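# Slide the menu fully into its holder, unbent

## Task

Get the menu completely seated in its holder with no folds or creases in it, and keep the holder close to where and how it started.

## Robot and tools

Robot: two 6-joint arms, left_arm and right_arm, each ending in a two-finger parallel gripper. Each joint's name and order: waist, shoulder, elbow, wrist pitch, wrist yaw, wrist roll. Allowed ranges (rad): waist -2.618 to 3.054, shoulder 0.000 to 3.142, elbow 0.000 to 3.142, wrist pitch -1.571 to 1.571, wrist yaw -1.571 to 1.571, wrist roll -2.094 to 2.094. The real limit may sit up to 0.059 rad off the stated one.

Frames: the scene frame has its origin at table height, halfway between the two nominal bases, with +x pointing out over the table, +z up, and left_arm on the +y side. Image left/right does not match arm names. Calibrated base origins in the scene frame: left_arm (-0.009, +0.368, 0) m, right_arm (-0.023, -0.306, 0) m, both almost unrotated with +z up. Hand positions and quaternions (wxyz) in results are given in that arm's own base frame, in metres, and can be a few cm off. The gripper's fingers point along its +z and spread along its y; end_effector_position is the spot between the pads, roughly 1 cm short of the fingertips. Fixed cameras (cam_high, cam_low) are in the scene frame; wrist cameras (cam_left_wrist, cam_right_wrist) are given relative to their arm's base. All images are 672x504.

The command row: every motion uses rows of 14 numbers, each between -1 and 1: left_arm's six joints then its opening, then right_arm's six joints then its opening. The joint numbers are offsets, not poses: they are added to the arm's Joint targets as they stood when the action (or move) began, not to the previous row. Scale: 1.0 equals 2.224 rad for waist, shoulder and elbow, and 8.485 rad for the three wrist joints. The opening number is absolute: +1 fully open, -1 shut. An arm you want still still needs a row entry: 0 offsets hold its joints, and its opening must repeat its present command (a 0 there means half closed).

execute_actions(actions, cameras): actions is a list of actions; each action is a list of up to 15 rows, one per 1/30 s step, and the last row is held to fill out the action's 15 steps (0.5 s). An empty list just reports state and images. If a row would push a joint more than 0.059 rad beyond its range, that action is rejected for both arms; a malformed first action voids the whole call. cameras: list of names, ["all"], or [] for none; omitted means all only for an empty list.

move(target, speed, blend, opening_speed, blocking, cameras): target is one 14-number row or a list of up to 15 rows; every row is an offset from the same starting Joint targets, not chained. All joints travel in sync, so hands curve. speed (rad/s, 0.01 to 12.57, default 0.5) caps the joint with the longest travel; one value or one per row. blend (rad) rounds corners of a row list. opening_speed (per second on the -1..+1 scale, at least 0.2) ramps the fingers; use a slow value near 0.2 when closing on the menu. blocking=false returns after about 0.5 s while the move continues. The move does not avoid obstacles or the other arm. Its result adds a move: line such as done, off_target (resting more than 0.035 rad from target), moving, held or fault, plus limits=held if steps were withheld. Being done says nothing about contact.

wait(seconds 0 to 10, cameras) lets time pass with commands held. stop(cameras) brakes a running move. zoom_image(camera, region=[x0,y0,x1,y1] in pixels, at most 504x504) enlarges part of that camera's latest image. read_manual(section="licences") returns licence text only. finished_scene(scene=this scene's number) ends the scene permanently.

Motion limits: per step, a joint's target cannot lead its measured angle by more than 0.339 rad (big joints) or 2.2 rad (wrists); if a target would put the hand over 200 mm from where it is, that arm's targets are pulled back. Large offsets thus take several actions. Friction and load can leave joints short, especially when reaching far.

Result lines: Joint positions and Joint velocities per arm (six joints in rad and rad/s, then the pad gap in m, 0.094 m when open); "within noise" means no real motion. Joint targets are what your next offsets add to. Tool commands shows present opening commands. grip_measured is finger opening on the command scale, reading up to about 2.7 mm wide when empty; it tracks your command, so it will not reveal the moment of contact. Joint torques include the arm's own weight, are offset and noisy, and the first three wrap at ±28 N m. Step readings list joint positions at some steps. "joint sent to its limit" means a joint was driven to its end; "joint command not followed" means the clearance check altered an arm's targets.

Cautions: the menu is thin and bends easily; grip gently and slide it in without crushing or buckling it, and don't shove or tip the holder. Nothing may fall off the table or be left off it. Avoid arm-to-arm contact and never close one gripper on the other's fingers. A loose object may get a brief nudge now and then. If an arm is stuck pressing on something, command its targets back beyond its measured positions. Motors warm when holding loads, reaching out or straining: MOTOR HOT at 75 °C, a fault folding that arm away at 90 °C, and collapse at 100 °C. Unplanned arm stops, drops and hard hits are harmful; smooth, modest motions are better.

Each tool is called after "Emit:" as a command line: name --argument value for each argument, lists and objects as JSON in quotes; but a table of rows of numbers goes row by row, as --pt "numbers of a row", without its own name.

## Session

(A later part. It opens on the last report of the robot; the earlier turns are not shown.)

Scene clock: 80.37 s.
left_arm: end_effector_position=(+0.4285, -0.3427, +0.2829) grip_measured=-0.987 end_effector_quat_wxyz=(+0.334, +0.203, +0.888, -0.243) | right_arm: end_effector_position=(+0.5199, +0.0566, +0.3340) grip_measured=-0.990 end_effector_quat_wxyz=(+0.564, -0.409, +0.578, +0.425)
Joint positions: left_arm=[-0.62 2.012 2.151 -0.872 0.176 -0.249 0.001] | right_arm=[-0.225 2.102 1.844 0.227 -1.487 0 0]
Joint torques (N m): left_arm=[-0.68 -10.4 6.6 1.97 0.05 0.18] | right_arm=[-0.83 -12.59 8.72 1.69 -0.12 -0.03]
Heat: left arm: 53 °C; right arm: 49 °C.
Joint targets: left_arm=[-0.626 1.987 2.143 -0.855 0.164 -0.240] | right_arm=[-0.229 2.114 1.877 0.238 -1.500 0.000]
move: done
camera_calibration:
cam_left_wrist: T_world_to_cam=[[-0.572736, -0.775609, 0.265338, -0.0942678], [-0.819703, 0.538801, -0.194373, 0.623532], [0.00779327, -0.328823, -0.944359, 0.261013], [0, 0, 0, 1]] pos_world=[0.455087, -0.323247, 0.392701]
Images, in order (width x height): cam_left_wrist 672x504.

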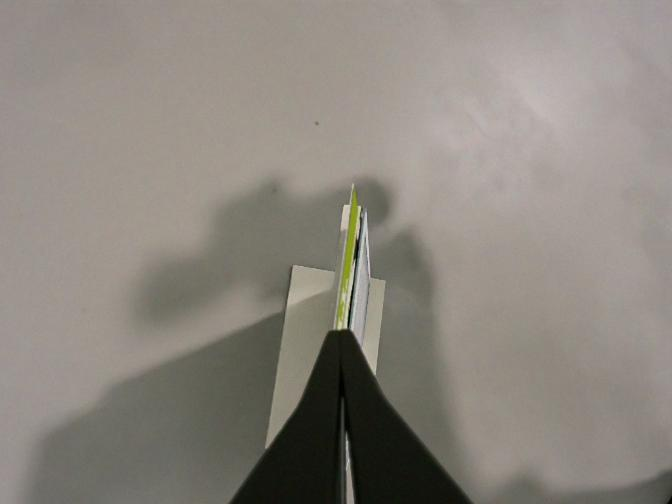

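Emit:
move --pt "0 -0.0095 -0.024 0.0045 0 0 -1 0 0 0 0 0 0 -1" --pt "-0.0121 -0.0315 -0.0985 0.0189 0 0 -1 0 0 0 0 0 0 -1" --speed 0.06 --cameras '["cam_left_wrist","cam_right_wrist"]'

Emit:
zoom_image --camera "cam_left_wrist" --region '[240, 150, 440, 350]'

Emit:
zoom_image --camera "cam_right_wrist" --region '[80, 150, 330, 400]'

Scene clock: 89.63 s.
left_arm: end_effector_position=(+0.4183, -0.3520, +0.2496) grip_measured=-0.987 end_effector_quat_wxyz=(+0.330, +0.214, +0.886, -0.247) | right_arm: end_effector_position=(+0.5199, +0.0566, +0.3340) grip_measured=-0.990 end_effector_quat_wxyz=(+0.564, -0.409, +0.578, +0.425)
Joint positions: left_arm=[-0.644 1.956 1.933 -0.712 0.176 -0.249 0.001] | right_arm=[-0.225 2.102 1.844 0.227 -1.487 0 0]
Joint torques (N m): left_arm=[-0.87 -11.28 6.76 1.97 0.06 0.18] | right_arm=[-0.83 -12.56 8.72 1.69 -0.12 -0.03]
Motor temperatures (°C): left_arm=[23 52 52 51 23 22 27] | right_arm=[24 50 43 32 23 24 25]
Heat: left arm: 52 °C; right arm: 50 °C.
Joint targets: left_arm=[-0.653 1.917 1.924 -0.694 0.164 -0.240] | right_arm=[-0.229 2.114 1.877 0.238 -1.500 0.000]
move: off_target (left_arm); left_arm: the shoulder is farthest, 0.039 rad from its target
camera_calibration:
cam_left_wrist: T_world_to_cam=[[-0.591274, -0.761567, 0.265351, -0.0857908], [-0.806468, 0.559205, -0.192091, 0.614719], [-0.00209568, -0.327575, -0.944823, 0.231207], [0, 0, 0, 1]] pos_world=[0.44551, -0.333352, 0.359297]
cam_right_wrist: T_world_to_cam=[[0.945709, -0.313509, -0.0857145, -0.442587], [-0.251218, -0.537775, -0.80479, 0.461028], [0.206213, 0.78263, -0.587338, 0.156089], [0, 0, 0, 1]] pos_world=[0.502189, -0.0129852, 0.424772]
Images, in order (width x height): cam_left_wrist 672x504, cam_right_wrist 672x504.

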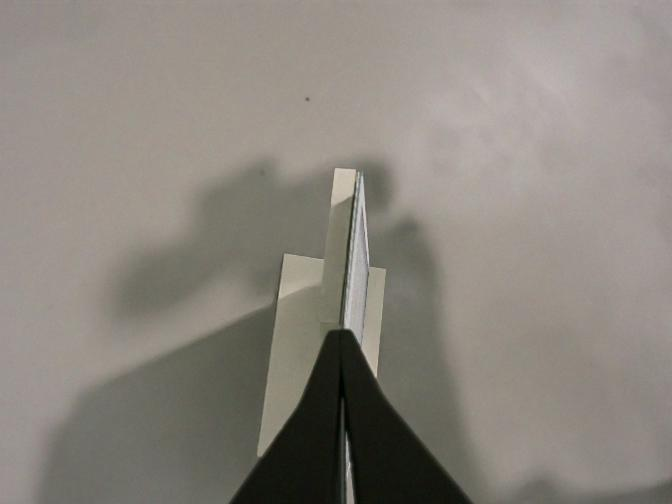

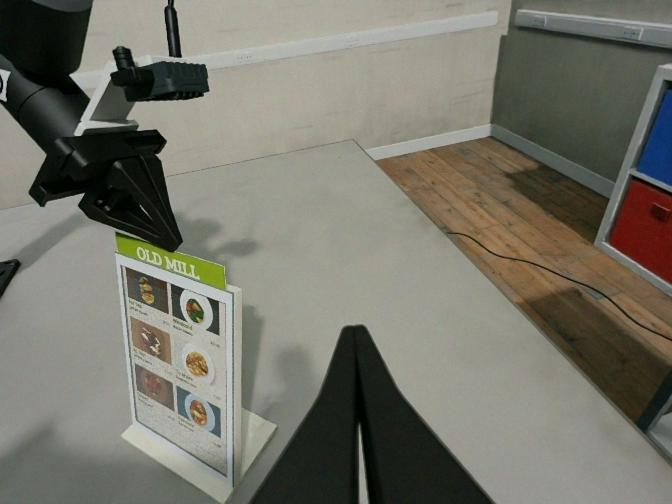

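Scaled by 2.520 from the camera's 672x504 image, which has a finer 960x720 frame.

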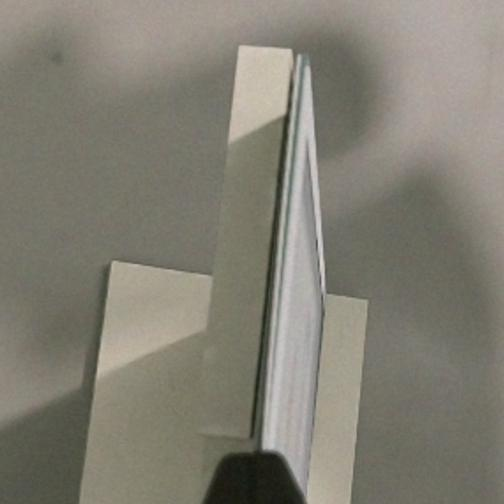

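Scaled by 2.016 from the camera's 672x504 image, which has a finer 960x720 frame.

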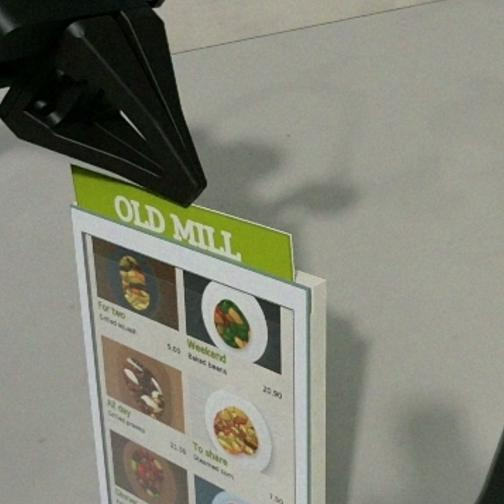

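Emit:
move --pt "0 0.012 0.032 -0.0065 0 0 -1 0 0 0 0 0 0 -1" --speed 0.12 --cameras '["cam_left_wrist","cam_right_wrist"]'

Emit:
zoom_image --camera "cam_left_wrist" --region '[240, 150, 440, 350]'

Emit:
zoom_image --camera "cam_right_wrist" --region '[80, 150, 330, 400]'

Scene clock: 98.97 s.
left_arm: end_effector_position=(+0.4184, -0.3523, +0.2608) grip_measured=-0.987 end_effector_quat_wxyz=(+0.336, +0.214, +0.883, -0.250) | right_arm: end_effector_position=(+0.5199, +0.0566, +0.3340) grip_measured=-0.990 end_effector_quat_wxyz=(+0.564, -0.409, +0.578, +0.425)
Joint positions: left_arm=[-0.645 1.956 1.968 -0.733 0.176 -0.249 0.001] | right_arm=[-0.225 2.102 1.844 0.227 -1.487 0 0]
Joint torques (N m): left_arm=[-0.85 -9.21 9.96 1.66 0.06 0.18] | right_arm=[-0.83 -12.56 8.73 1.69 -0.13 -0.03]
Motor temperatures (°C): left_arm=[23 55 52 52 23 22 27] | right_arm=[24 50 43 32 23 24 25]
Heat: left arm: 55 °C; right arm: 50 °C.
Joint targets: left_arm=[-0.654 1.943 1.995 -0.749 0.164 -0.240] | right_arm=[-0.229 2.114 1.877 0.238 -1.500 0.000]
move: done
camera_calibration:
cam_left_wrist: T_world_to_cam=[[-0.594472, -0.75922, 0.264928, -0.0866897], [-0.804067, 0.557591, -0.206324, 0.619305], [0.00892354, -0.335674, -0.941936, 0.233435], [0, 0, 0, 1]] pos_world=[0.444345, -0.332777, 0.370625]
cam_right_wrist: T_world_to_cam=[[0.945709, -0.313509, -0.0857145, -0.442587], [-0.251218, -0.537775, -0.80479, 0.461028], [0.206213, 0.78263, -0.587338, 0.156089], [0, 0, 0, 1]] pos_world=[0.502189, -0.0129852, 0.424772]
Images, in order (width x height): cam_left_wrist 672x504, cam_right_wrist 672x504.

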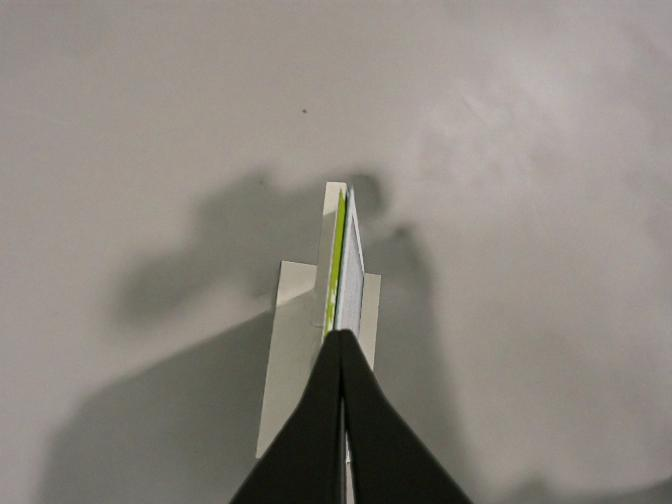

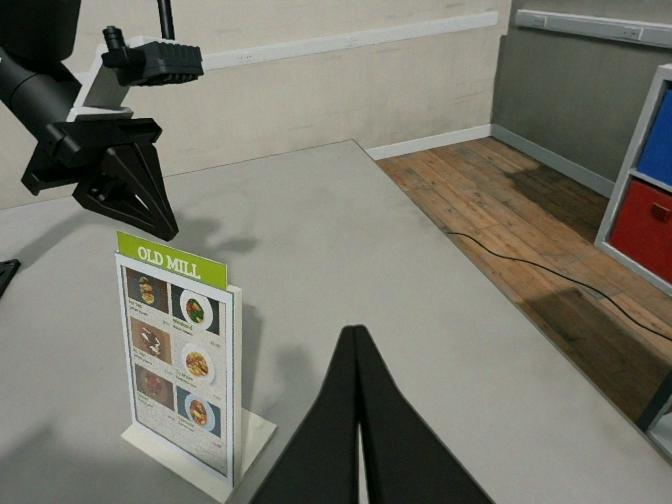

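Scaled by 2.520 from the camera's 672x504 image, which has a finer 960x720 frame.

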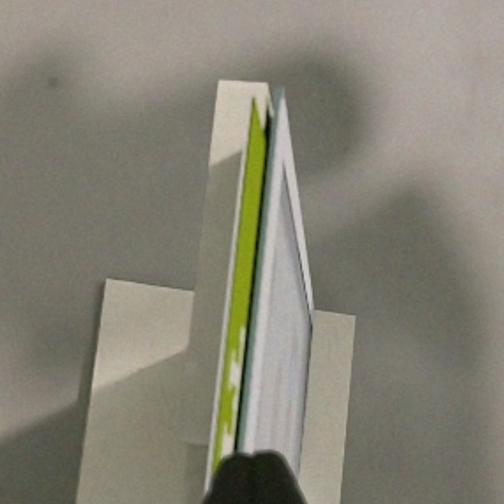

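Scaled by 2.016 from the camera's 672x504 image, which has a finer 960x720 frame.

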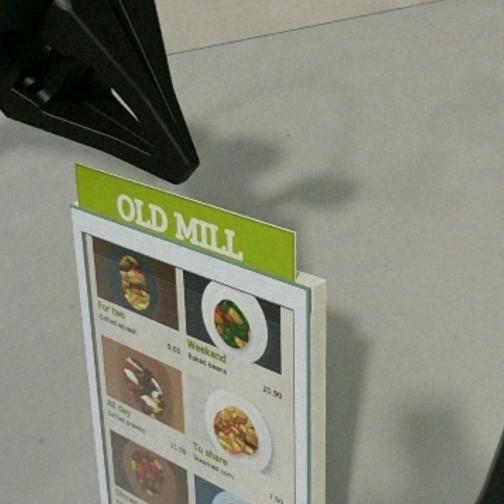

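Emit:
move --pt "0.0117 0 0 0 0 0 -1 0 0 0 0 0 0 -1" --pt "0.0090 -0.006 -0.024 0.0062 0 0 -1 0 0 0 0 0 0 -1" --pt "0.0045 -0.006 -0.050 0.013 0 0 -1 0 0 0 0 0 0 -1" --speed 0.06 --cameras '["cam_left_wrist","cam_right_wrist"]'

Emit:
zoom_image --camera "cam_left_wrist" --region '[240, 150, 440, 350]'

Emit:
zoom_image --camera "cam_right_wrist" --region '[80, 150, 330, 400]'

Scene clock: 107.43 s.
left_arm: end_effector_position=(+0.4246, -0.3511, +0.2423) grip_measured=-0.987 end_effector_quat_wxyz=(+0.337, +0.210, +0.883, -0.248) | right_arm: end_effector_position=(+0.5199, +0.0566, +0.3340) grip_measured=-0.990 end_effector_quat_wxyz=(+0.564, -0.409, +0.578, +0.425)
Joint positions: left_arm=[-0.636 1.956 1.893 -0.658 0.176 -0.248 0.001] | right_arm=[-0.225 2.102 1.844 0.227 -1.487 0 0]
Joint torques (N m): left_arm=[-0.66 -10.32 6.84 2 0.05 0.18] | right_arm=[-0.83 -12.57 8.72 1.69 -0.12 -0.03]
Motor temperatures (°C): left_arm=[23 56 53 51 23 22 27] | right_arm=[24 51 43 32 23 24 25]
Heat: left arm: 56 °C; right arm: 51 °C.
Joint targets: left_arm=[-0.643 1.930 1.883 -0.639 0.164 -0.240] | right_arm=[-0.229 2.114 1.877 0.238 -1.500 0.000]
move: done
camera_calibration:
cam_left_wrist: T_world_to_cam=[[-0.588291, -0.764134, 0.264599, -0.0815139], [-0.808562, 0.551036, -0.206366, 0.619472], [0.011887, -0.335348, -0.942019, 0.215195], [0, 0, 0, 1]] pos_world=[0.450369, -0.331474, 0.352124]
cam_right_wrist: T_world_to_cam=[[0.945709, -0.313509, -0.0857145, -0.442587], [-0.251218, -0.537775, -0.80479, 0.461028], [0.206213, 0.78263, -0.587338, 0.156089], [0, 0, 0, 1]] pos_world=[0.502189, -0.0129852, 0.424772]
Images, in order (width x height): cam_left_wrist 672x504, cam_right_wrist 672x504.

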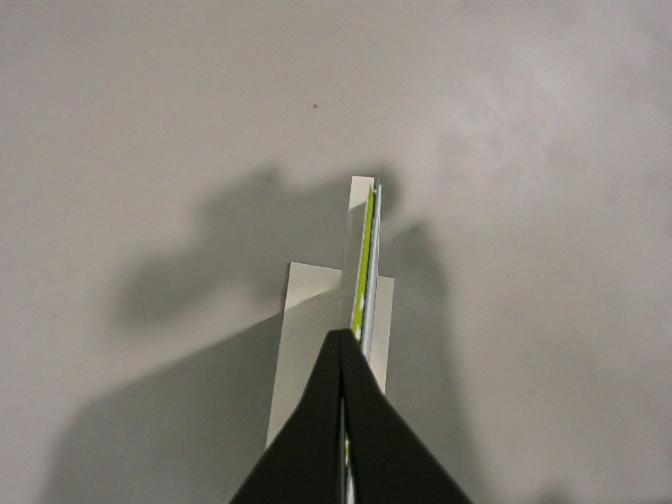

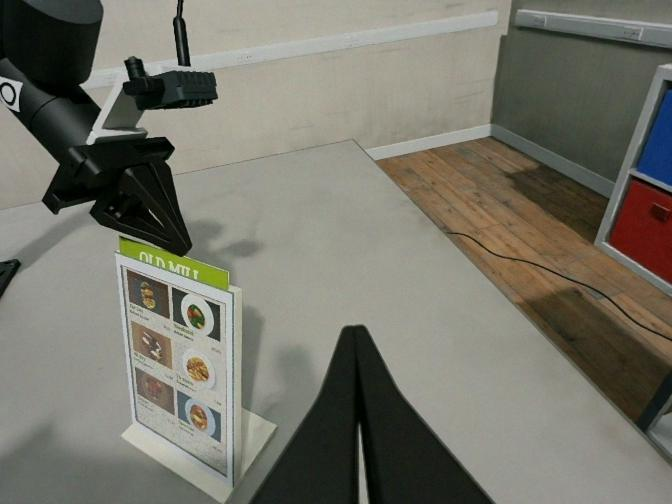

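Scaled by 2.520 from the camera's 672x504 image, which has a finer 960x720 frame.

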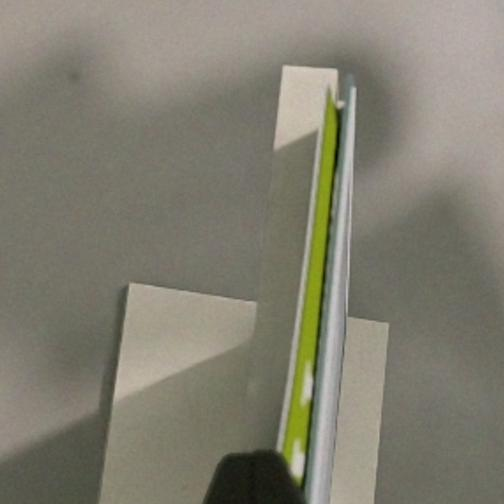

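Scaled by 2.016 from the camera's 672x504 image, which has a finer 960x720 frame.

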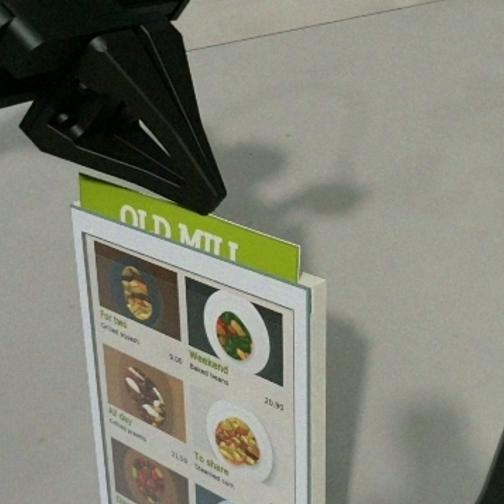

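Emit:
move --target '[-0.0027,-0.004,-0.030,0.0075,0,0,-1,0,0,0,0,0,0,-1]' --speed 0.05 --cameras '["cam_left_wrist","cam_right_wrist"]'

Emit:
zoom_image --camera "cam_left_wrist" --region '[240, 150, 440, 350]'

Emit:
zoom_image --camera "cam_right_wrist" --region '[80, 150, 330, 400]'

Scene clock: 114.07 s.
left_arm: end_effector_position=(+0.4269, -0.3542, +0.2340) grip_measured=-0.987 end_effector_quat_wxyz=(+0.347, +0.211, +0.878, -0.253) | right_arm: end_effector_position=(+0.5199, +0.0566, +0.3340) grip_measured=-0.990 end_effector_quat_wxyz=(+0.564, -0.409, +0.578, +0.425)
Joint positions: left_arm=[-0.638 1.948 1.832 -0.581 0.176 -0.248 0.001] | right_arm=[-0.225 2.102 1.844 0.227 -1.487 0 0]
Joint torques (N m): left_arm=[-1.07 -10.41 6.48 1.89 0.05 0.18] | right_arm=[-0.83 -12.57 8.73 1.69 -0.12 -0.03]
Motor temperatures (°C): left_arm=[23 57 53 51 23 22 27] | right_arm=[24 51 43 32 23 24 25]
Heat: left arm: 57 °C; right arm: 51 °C.
Joint targets: left_arm=[-0.649 1.921 1.817 -0.575 0.164 -0.240] | right_arm=[-0.229 2.114 1.877 0.238 -1.500 0.000]
move: done
camera_calibration:
cam_left_wrist: T_world_to_cam=[[-0.594711, -0.759316, 0.264117, -0.0756916], [-0.803422, 0.549561, -0.229117, 0.623963], [0.0288238, -0.348456, -0.936882, 0.193322], [0, 0, 0, 1]] pos_world=[0.450719, -0.333016, 0.344072]
cam_right_wrist: T_world_to_cam=[[0.945709, -0.313509, -0.0857145, -0.442587], [-0.251218, -0.537775, -0.80479, 0.461028], [0.206213, 0.78263, -0.587338, 0.156089], [0, 0, 0, 1]] pos_world=[0.502189, -0.0129852, 0.424772]
Images, in order (width x height): cam_left_wrist 672x504, cam_right_wrist 672x504.

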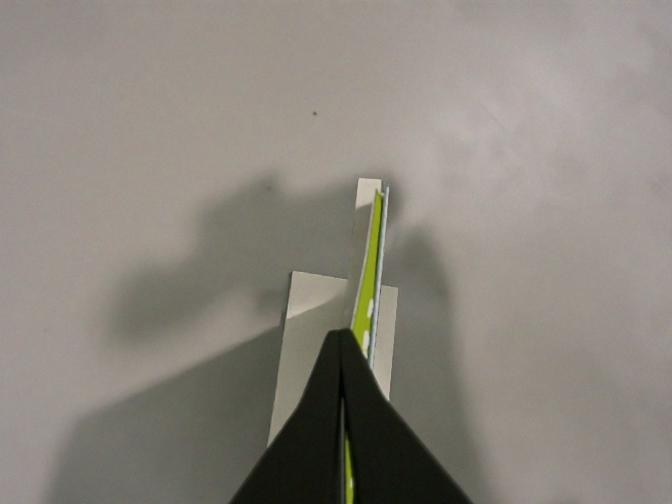

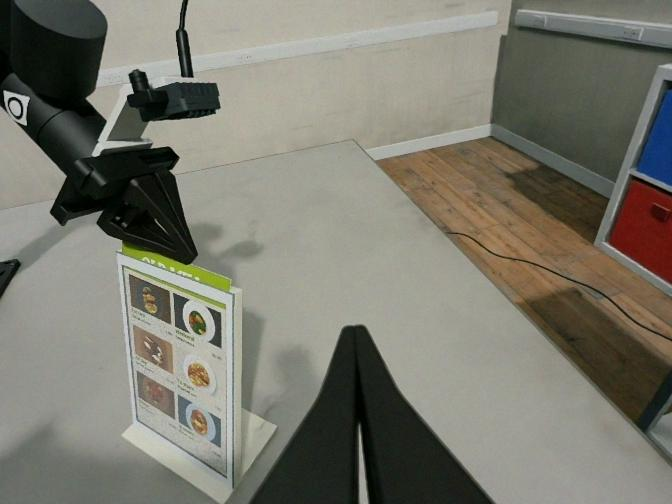

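Scaled by 2.520 from the camera's 672x504 image, which has a finer 960x720 frame.

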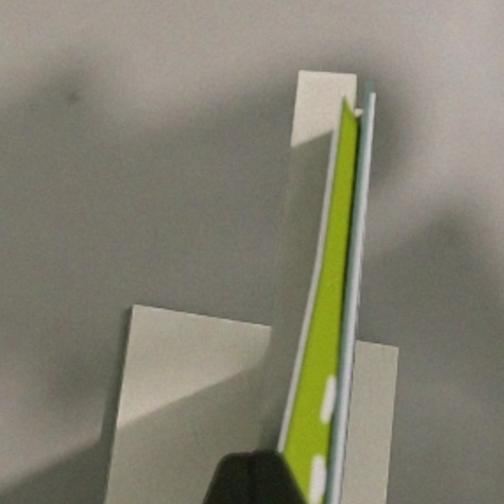

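Scaled by 2.016 from the camera's 672x504 image, which has a finer 960x720 frame.

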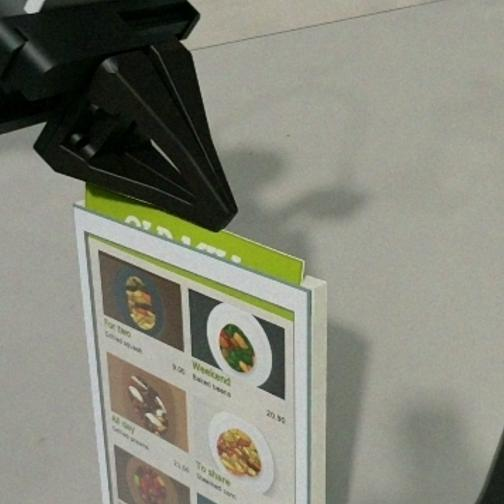

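Emit:
move --target '[0,0.008,0.06,-0.0145,0,0,-1,0,0,0,0,0,0,-1]' --speed 0.12 --cameras '["cam_left_wrist","cam_right_wrist","cam_high"]'

Emit:
zoom_image --camera "cam_left_wrist" --region '[240, 150, 440, 350]'

Emit:
zoom_image --camera "cam_right_wrist" --region '[80, 200, 330, 500]'

Scene clock: 120.43 s.
left_arm: end_effector_position=(+0.4214, -0.3524, +0.2549) grip_measured=-0.987 end_effector_quat_wxyz=(+0.342, +0.213, +0.880, -0.252) | right_arm: end_effector_position=(+0.5199, +0.0566, +0.3340) grip_measured=-0.990 end_effector_quat_wxyz=(+0.564, -0.409, +0.578, +0.425)
Joint positions: left_arm=[-0.642 1.948 1.923 -0.682 0.176 -0.248 0.001] | right_arm=[-0.225 2.102 1.844 0.227 -1.487 0 0]
Joint torques (N m): left_arm=[-0.76 -8.95 10.1 1.7 0.05 0.18] | right_arm=[-0.81 -12.56 8.73 1.69 -0.12 -0.03]
Motor temperatures (°C): left_arm=[23 57 53 51 23 22 27] | right_arm=[24 51 43 32 23 24 25]
Heat: left arm: 57 °C; right arm: 51 °C.
Joint targets: left_arm=[-0.649 1.939 1.950 -0.698 0.164 -0.240] | right_arm=[-0.229 2.114 1.877 0.238 -1.500 0.000]
move: done
camera_calibration:
cam_left_wrist: T_world_to_cam=[[-0.595231, -0.75882, 0.264371, -0.0827842], [-0.803302, 0.553677, -0.219425, 0.622164], [0.0201278, -0.342978, -0.939128, 0.219829], [0, 0, 0, 1]] pos_world=[0.446085, -0.3319, 0.364852]
cam_right_wrist: T_world_to_cam=[[0.945709, -0.313509, -0.0857145, -0.442587], [-0.251218, -0.537775, -0.80479, 0.461028], [0.206213, 0.78263, -0.587338, 0.156089], [0, 0, 0, 1]] pos_world=[0.502189, -0.0129852, 0.424772]
Images, in order (width x height): cam_high 672x504, cam_left_wrist 672x504, cam_right_wrist 672x504.

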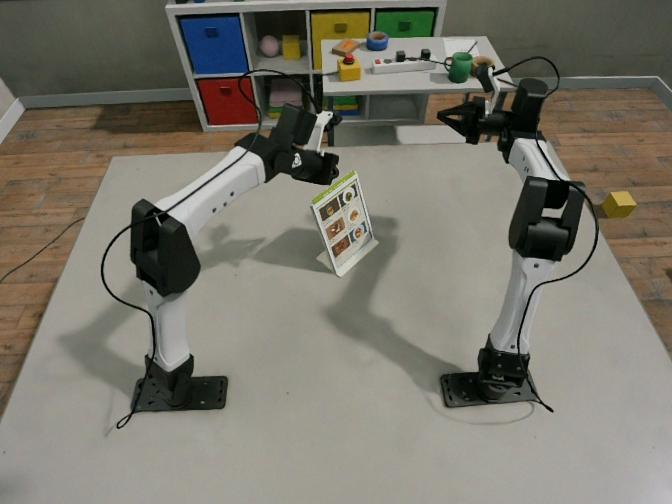

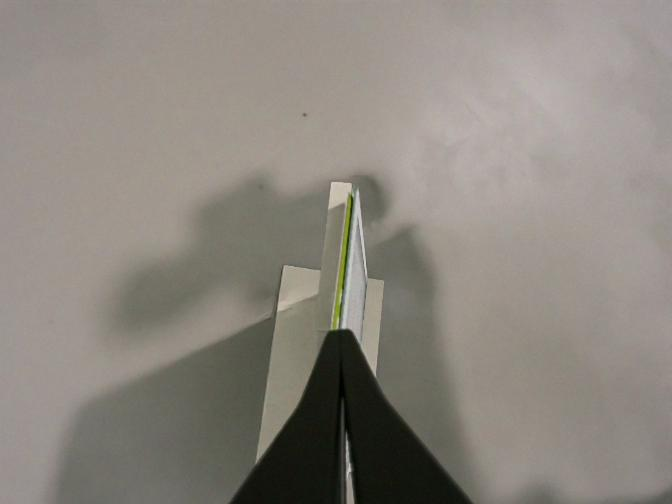

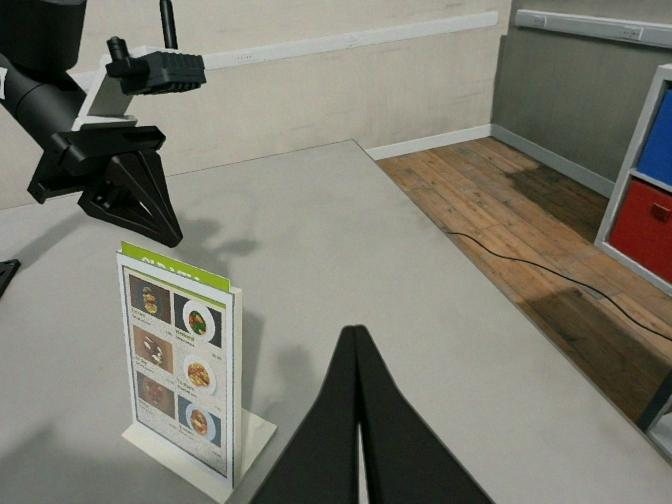

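Scaled by 2.520 from the camera's 672x504 image, which has a finer 960x720 frame.

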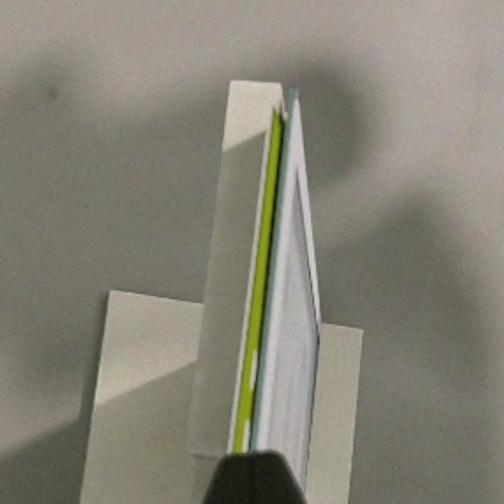

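Scaled by 1.680 from the camera's 672x504 image, which has a finer 960x720 frame.

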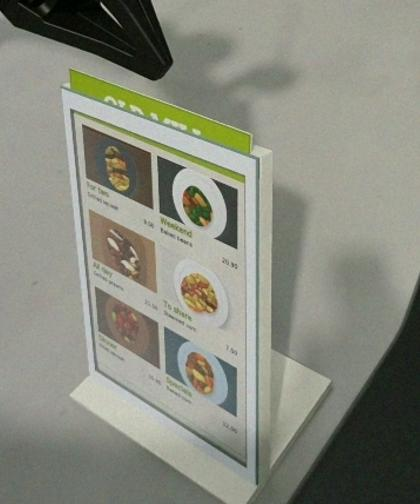

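Emit:
move --pt "0 -0.0198 0 -0.0024 0 0 -1 0 0 0 0 0 0 -1" --pt "0 -0.0215 -0.055 0.0117 0 0 -1 0 0 0 0 0 0 -1" --pt "-0.0018 -0.0225 -0.072 0.0163 0 0 -1 0 0 0 0 0 0 -1" --speed 0.06 --cameras '["cam_left_wrist","cam_right_wrist"]'

Emit:
zoom_image --camera "cam_left_wrist" --region '[240, 150, 440, 350]'

Emit:
zoom_image --camera "cam_right_wrist" --region '[80, 200, 330, 500]'

Scene clock: 129.80 s.
left_arm: end_effector_position=(+0.4195, -0.3534, +0.2330) grip_measured=-0.987 end_effector_quat_wxyz=(+0.343, +0.214, +0.879, -0.253) | right_arm: end_effector_position=(+0.5199, +0.0566, +0.3340) grip_measured=-0.990 end_effector_quat_wxyz=(+0.564, -0.409, +0.578, +0.425)
Joint positions: left_arm=[-0.645 1.925 1.8 -0.578 0.176 -0.248 0.001] | right_arm=[-0.225 2.102 1.844 0.227 -1.487 0 0]
Joint torques (N m): left_arm=[-0.81 -10.96 6.97 1.99 0.05 0.18] | right_arm=[-0.81 -12.57 8.73 1.69 -0.12 -0.02]
Motor temperatures (°C): left_arm=[23 57 54 50 23 22 27] | right_arm=[24 51 43 32 22 24 25]
Heat: left arm: 57 °C; right arm: 51 °C.
Joint targets: left_arm=[-0.653 1.889 1.790 -0.560 0.164 -0.240] | right_arm=[-0.229 2.114 1.877 0.238 -1.500 0.000]
move: off_target (left_arm); left_arm: the shoulder is farthest, 0.036 rad from its target
camera_calibration:
cam_left_wrist: T_world_to_cam=[[-0.59875, -0.756079, 0.264279, -0.0764145], [-0.800624, 0.555789, -0.223828, 0.617066], [0.0223486, -0.345605, -0.938114, 0.19683], [0, 0, 0, 1]] pos_world=[0.443886, -0.332709, 0.342961]
cam_right_wrist: T_world_to_cam=[[0.945709, -0.313509, -0.0857145, -0.442587], [-0.251218, -0.537775, -0.80479, 0.461028], [0.206213, 0.78263, -0.587338, 0.156089], [0, 0, 0, 1]] pos_world=[0.502189, -0.0129852, 0.424772]
Images, in order (width x height): cam_left_wrist 672x504, cam_right_wrist 672x504.

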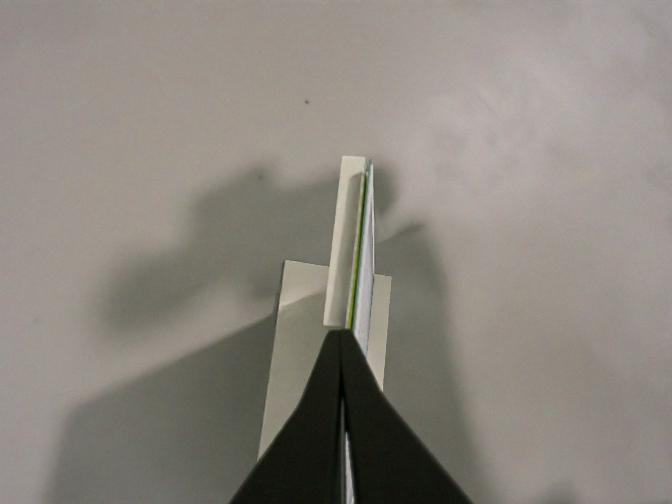

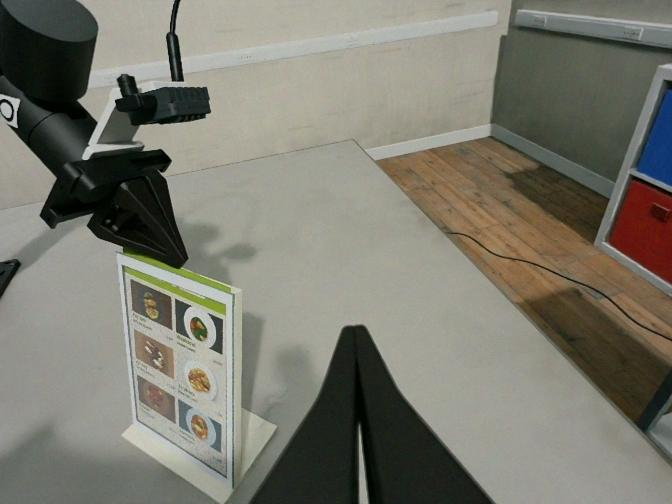

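Scaled by 2.520 from the camera's 672x504 image, which has a finer 960x720 frame.

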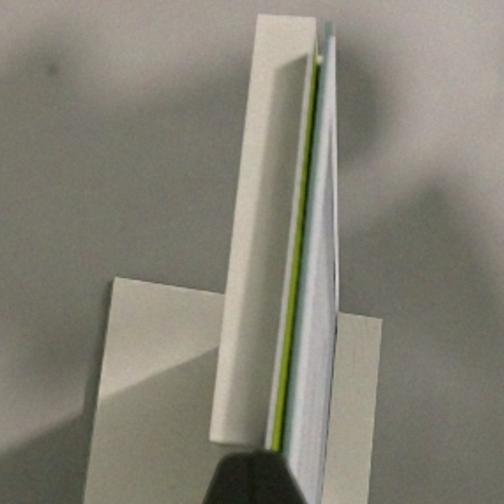

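Scaled by 1.680 from the camera's 672x504 image, which has a finer 960x720 frame.

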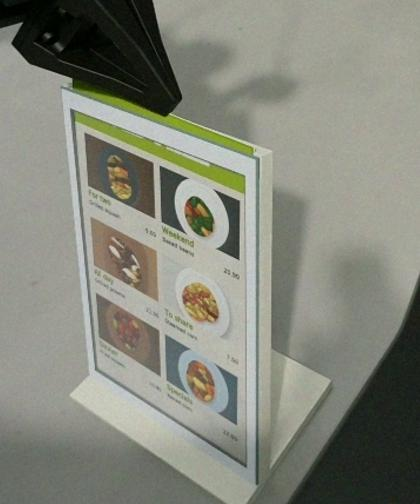

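Emit:
move --target '[-0.001,-0.002,-0.0155,0.0036,0,0,-1,0,0,0,0,0,0,-1]' --speed 0.04 --cameras '["cam_left_wrist","cam_right_wrist"]'

Emit:
zoom_image --camera "cam_left_wrist" --region '[240, 150, 440, 350]'

Emit:
zoom_image --camera "cam_right_wrist" --region '[80, 200, 330, 500]'

Scene clock: 137.73 s.
left_arm: end_effector_position=(+0.4194, -0.3548, +0.2290) grip_measured=-0.987 end_effector_quat_wxyz=(+0.348, +0.215, +0.876, -0.255) | right_arm: end_effector_position=(+0.5199, +0.0566, +0.3340) grip_measured=-0.990 end_effector_quat_wxyz=(+0.564, -0.409, +0.578, +0.425)
Joint positions: left_arm=[-0.647 1.919 1.767 -0.541 0.176 -0.248 0.001] | right_arm=[-0.225 2.102 1.844 0.227 -1.487 0 0]
Joint torques (N m): left_arm=[-0.81 -10.81 6.76 1.93 0.05 0.18] | right_arm=[-0.84 -12.57 8.7 1.69 -0.12 -0.02]
Motor temperatures (°C): left_arm=[23 57 53 51 23 22 27] | right_arm=[24 51 43 32 22 24 25]
Heat: left arm: 57 °C; right arm: 51 °C.
Joint targets: left_arm=[-0.656 1.884 1.756 -0.529 0.164 -0.240] | right_arm=[-0.229 2.114 1.877 0.238 -1.500 0.000]
move: done
camera_calibration:
cam_left_wrist: T_world_to_cam=[[-0.602792, -0.75296, 0.263993, -0.0736437], [-0.79735, 0.55619, -0.234277, 0.618071], [0.0295709, -0.351715, -0.93564, 0.186762], [0, 0, 0, 1]] pos_world=[0.442904, -0.333529, 0.338983]
cam_right_wrist: T_world_to_cam=[[0.945709, -0.313509, -0.0857145, -0.442587], [-0.251218, -0.537775, -0.80479, 0.461028], [0.206213, 0.78263, -0.587338, 0.156089], [0, 0, 0, 1]] pos_world=[0.502189, -0.0129852, 0.424772]
Images, in order (width x height): cam_left_wrist 672x504, cam_right_wrist 672x504.

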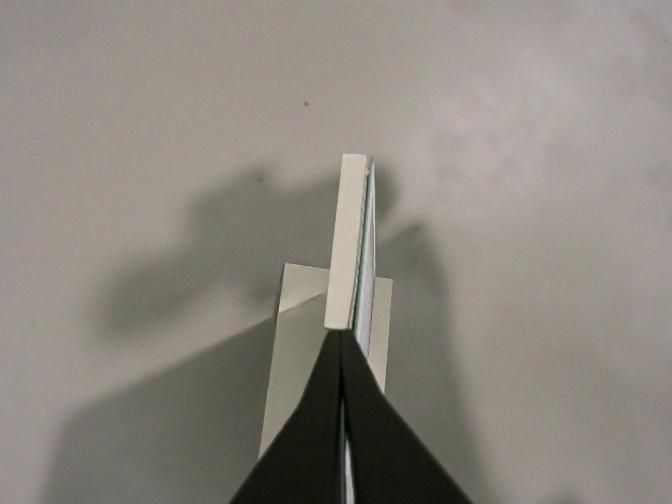

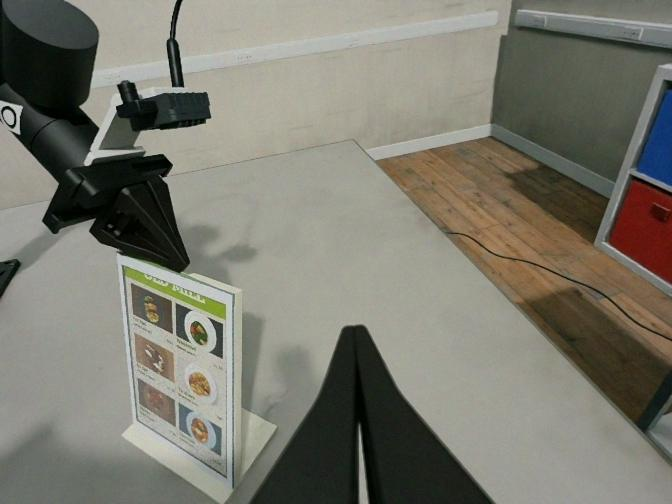

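Scaled by 2.520 from the camera's 672x504 image, which has a finer 960x720 frame.

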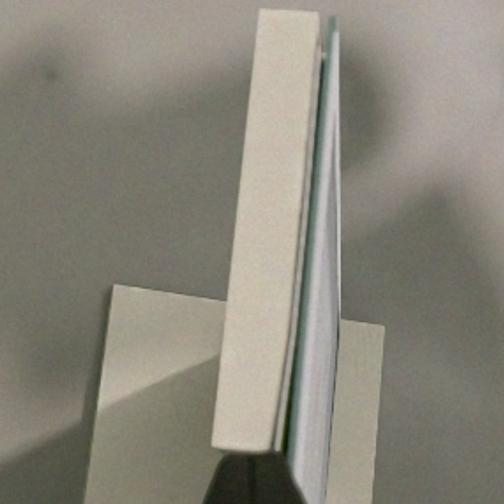

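Scaled by 1.680 from the camera's 672x504 image, which has a finer 960x720 frame.

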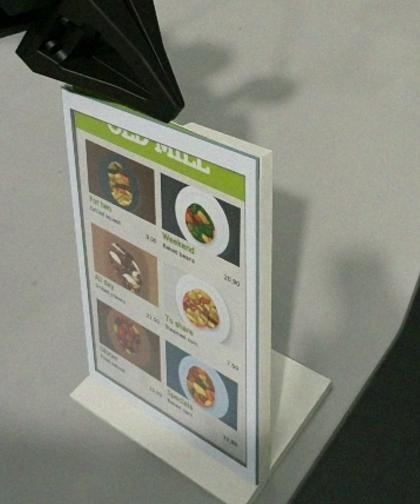

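Emit:
move --target '[0,-0.003,-0.012,0.0025,0,0,-1,0,0,0,0,0,0,-1]' --speed 0.04 --cameras '["cam_right_wrist"]'

Emit:
move --target '[0,0.006,0.095,-0.0214,0,0,-1,0,0,0,0,0,0,-1]' --speed 0.2 --cameras '["cam_left_wrist","cam_right_wrist","cam_high"]'

Emit:
zoom_image --camera "cam_left_wrist" --region '[240, 150, 440, 350]'

Emit:
zoom_image --camera "cam_right_wrist" --region '[80, 200, 330, 500]'

Emit:
zoom_image --camera "cam_right_wrist" --region '[105, 235, 255, 335]'

Scene clock: 141.57 s.
left_arm: end_effector_position=(+0.4194, -0.3548, +0.2287) grip_measured=-0.987 end_effector_quat_wxyz=(+0.353, +0.215, +0.873, -0.258) | right_arm: end_effector_position=(+0.5199, +0.0566, +0.3340) grip_measured=-0.990 end_effector_quat_wxyz=(+0.564, -0.409, +0.578, +0.425)
Joint positions: left_arm=[-0.647 1.909 1.743 -0.512 0.176 -0.248 0.001] | right_arm=[-0.225 2.102 1.844 0.227 -1.487 0 0]
Joint torques (N m): left_arm=[-0.8 -10.51 6.61 1.89 0.05 0.18] | right_arm=[-0.84 -12.56 8.73 1.69 -0.12 -0.02]
Motor temperatures (°C): left_arm=[23 57 53 51 23 22 27] | right_arm=[24 51 43 32 22 24 25]
Heat: left arm: 57 °C; right arm: 51 °C.
Joint targets: left_arm=[-0.656 1.878 1.729 -0.508 0.164 -0.240] | right_arm=[-0.229 2.114 1.877 0.238 -1.500 0.000]
move: done
camera_calibration:
cam_right_wrist: T_world_to_cam=[[0.945709, -0.313509, -0.0857145, -0.442587], [-0.251218, -0.537775, -0.80479, 0.461028], [0.206213, 0.78263, -0.587338, 0.156089], [0, 0, 0, 1]] pos_world=[0.502189, -0.0129852, 0.424772]
Images, in order (width x height): cam_right_wrist 672x504.

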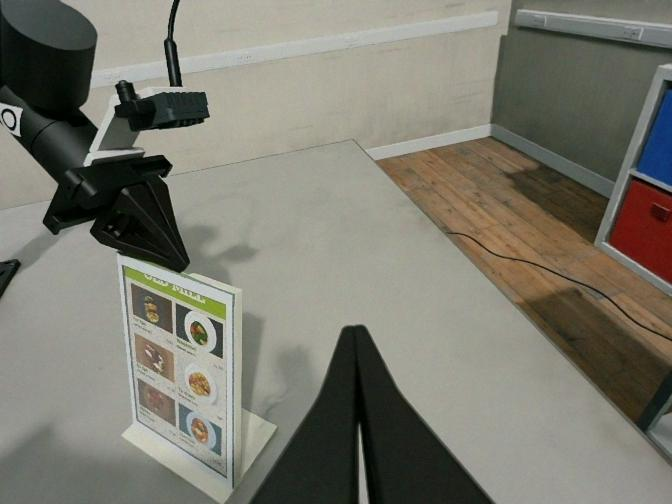

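Scene clock: 143.23 s.
left_arm: end_effector_position=(+0.4150, -0.3515, +0.2731) grip_measured=-0.987 end_effector_quat_wxyz=(+0.357, +0.215, +0.871, -0.259) | right_arm: end_effector_position=(+0.5199, +0.0566, +0.3340) grip_measured=-0.990 end_effector_quat_wxyz=(+0.564, -0.409, +0.578, +0.425)
Joint positions: left_arm=[-0.647 1.909 1.914 -0.674 0.176 -0.248 0.001] | right_arm=[-0.225 2.102 1.844 0.227 -1.487 0 0]
Joint torques (N m): left_arm=[-0.8 -9.35 9.99 1.68 0.05 0.18] | right_arm=[-0.83 -12.57 8.72 1.69 -0.12 -0.03]
Motor temperatures (°C): left_arm=[23 57 53 51 23 22 27] | right_arm=[24 52 43 32 22 24 25]
Heat: left arm: 57 °C; right arm: 52 °C.
Joint targets: left_arm=[-0.656 1.891 1.940 -0.690 0.164 -0.240] | right_arm=[-0.229 2.114 1.877 0.238 -1.500 0.000]
move: done
camera_calibration:
cam_left_wrist: T_world_to_cam=[[-0.607694, -0.749272, 0.263248, -0.0819145], [-0.792785, 0.552762, -0.256799, 0.626107], [0.0468992, -0.364754, -0.929922, 0.216023], [0, 0, 0, 1]] pos_world=[0.436458, -0.328669, 0.383232]
cam_right_wrist: T_world_to_cam=[[0.945709, -0.313509, -0.0857145, -0.442587], [-0.251218, -0.537775, -0.80479, 0.461028], [0.206213, 0.78263, -0.587338, 0.156089], [0, 0, 0, 1]] pos_world=[0.502189, -0.0129852, 0.424772]
Images, in order (width x height): cam_high 672x504, cam_left_wrist 672x504, cam_right_wrist 672x504.

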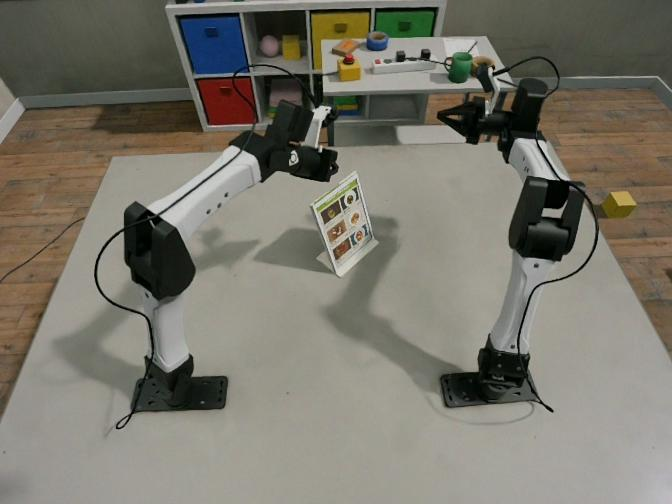

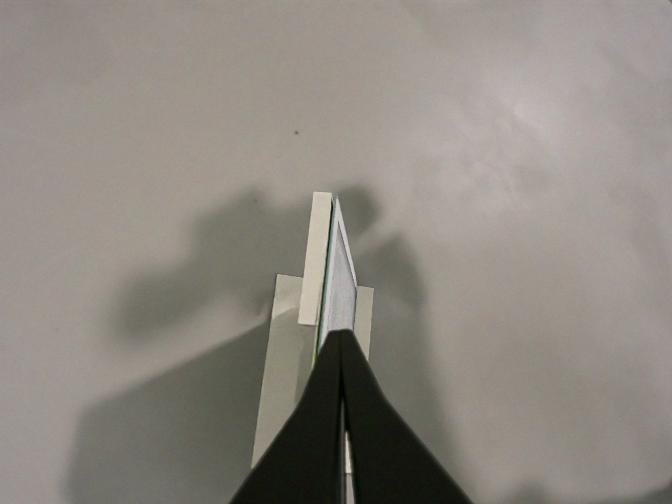

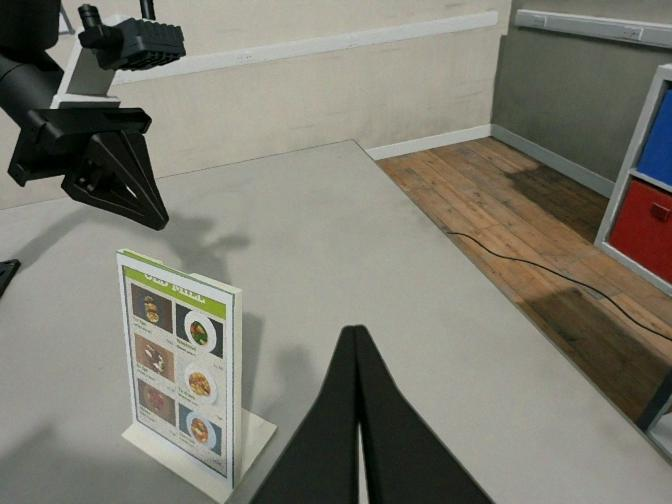

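Scaled by 2.520 from the camera's 672x504 image, which has a finer 960x720 frame.

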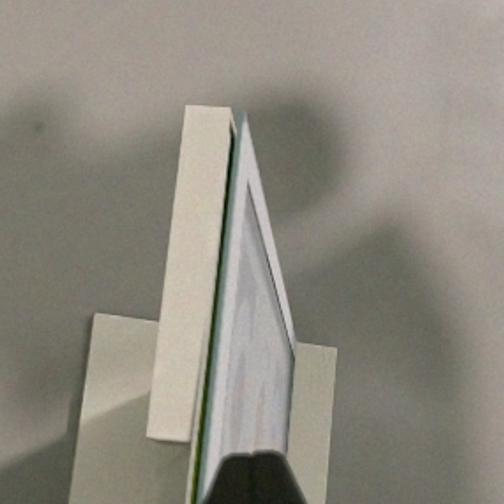

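Scaled by 1.680 from the camera's 672x504 image, which has a finer 960x720 frame.

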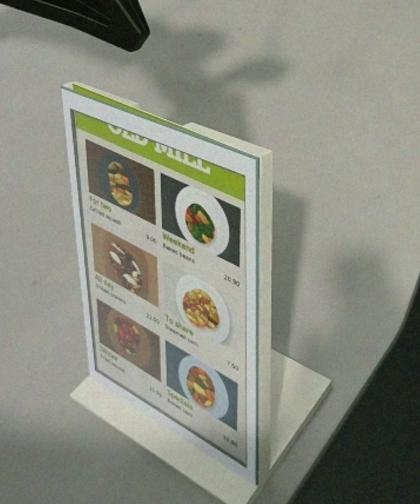

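Scaled by 3.360 from the camera's 672x504 image, which has a finer 960x720 frame.

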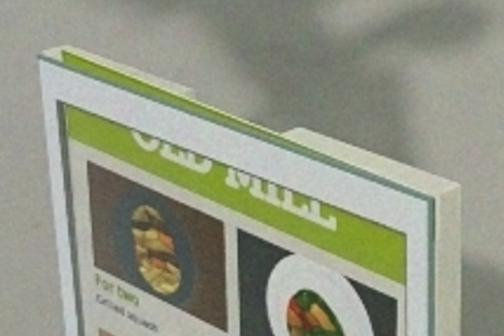

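Emit:
move --target '[0.0117,-0.0468,-0.067,0.0072,0,0,-1,0,0,0,0,0,0,-1]' --speed 0.15 --cameras '["cam_left_wrist","cam_right_wrist"]'

Emit:
zoom_image --camera "cam_left_wrist" --region '[240, 150, 440, 350]'

Scene clock: 153.10 s.
left_arm: end_effector_position=(+0.4020, -0.3352, +0.2737) grip_measured=-0.987 end_effector_quat_wxyz=(+0.359, +0.211, +0.872, -0.258) | right_arm: end_effector_position=(+0.5199, +0.0566, +0.3340) grip_measured=-0.990 end_effector_quat_wxyz=(+0.564, -0.409, +0.578, +0.425)
Joint positions: left_arm=[-0.637 1.821 1.801 -0.648 0.176 -0.248 0.001] | right_arm=[-0.225 2.102 1.844 0.227 -1.487 0 0]
Joint torques (N m): left_arm=[0.77 -10.06 6.8 2.01 0.05 0.17] | right_arm=[-0.81 -12.57 8.7 1.69 -0.12 -0.03]
Motor temperatures (°C): left_arm=[23 58 52 50 23 22 27] | right_arm=[24 52 43 32 22 24 25]
Heat: left arm: 58 °C; right arm: 52 °C.
Joint targets: left_arm=[-0.630 1.787 1.791 -0.629 0.164 -0.240] | right_arm=[-0.229 2.114 1.877 0.238 -1.500 0.000]
move: done
camera_calibration:
cam_left_wrist: T_world_to_cam=[[-0.60039, -0.755141, 0.263236, -0.0826141], [-0.798076, 0.54476, -0.25751, 0.606579], [0.051056, -0.364689, -0.929729, 0.221448], [0, 0, 0, 1]] pos_world=[0.423189, -0.312066, 0.383834]
cam_right_wrist: T_world_to_cam=[[0.945709, -0.313509, -0.0857145, -0.442587], [-0.251218, -0.537775, -0.80479, 0.461028], [0.206213, 0.78263, -0.587338, 0.156089], [0, 0, 0, 1]] pos_world=[0.502189, -0.0129852, 0.424772]
Images, in order (width x height): cam_left_wrist 672x504, cam_right_wrist 672x504.

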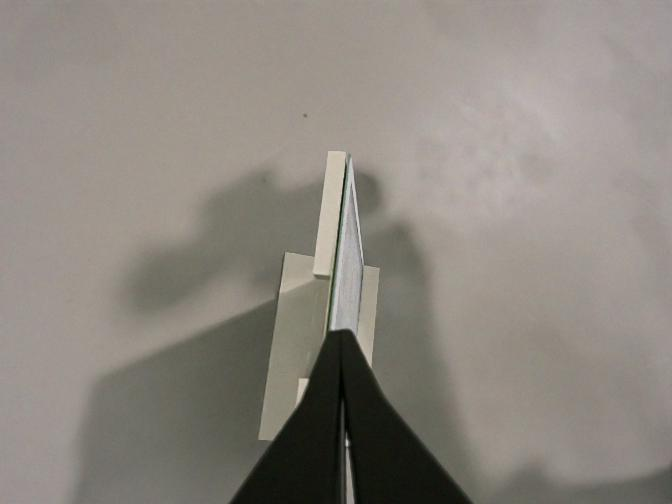

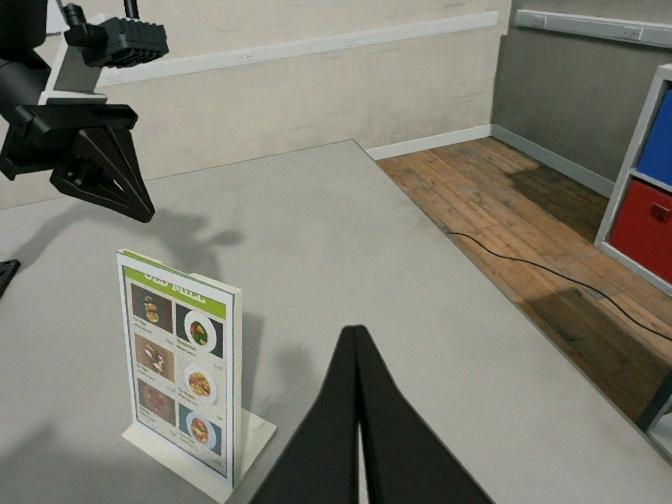

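Scaled by 2.520 from the camera's 672x504 image, which has a finer 960x720 frame.

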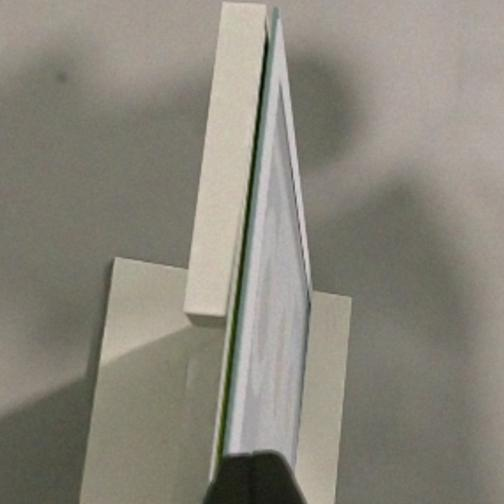

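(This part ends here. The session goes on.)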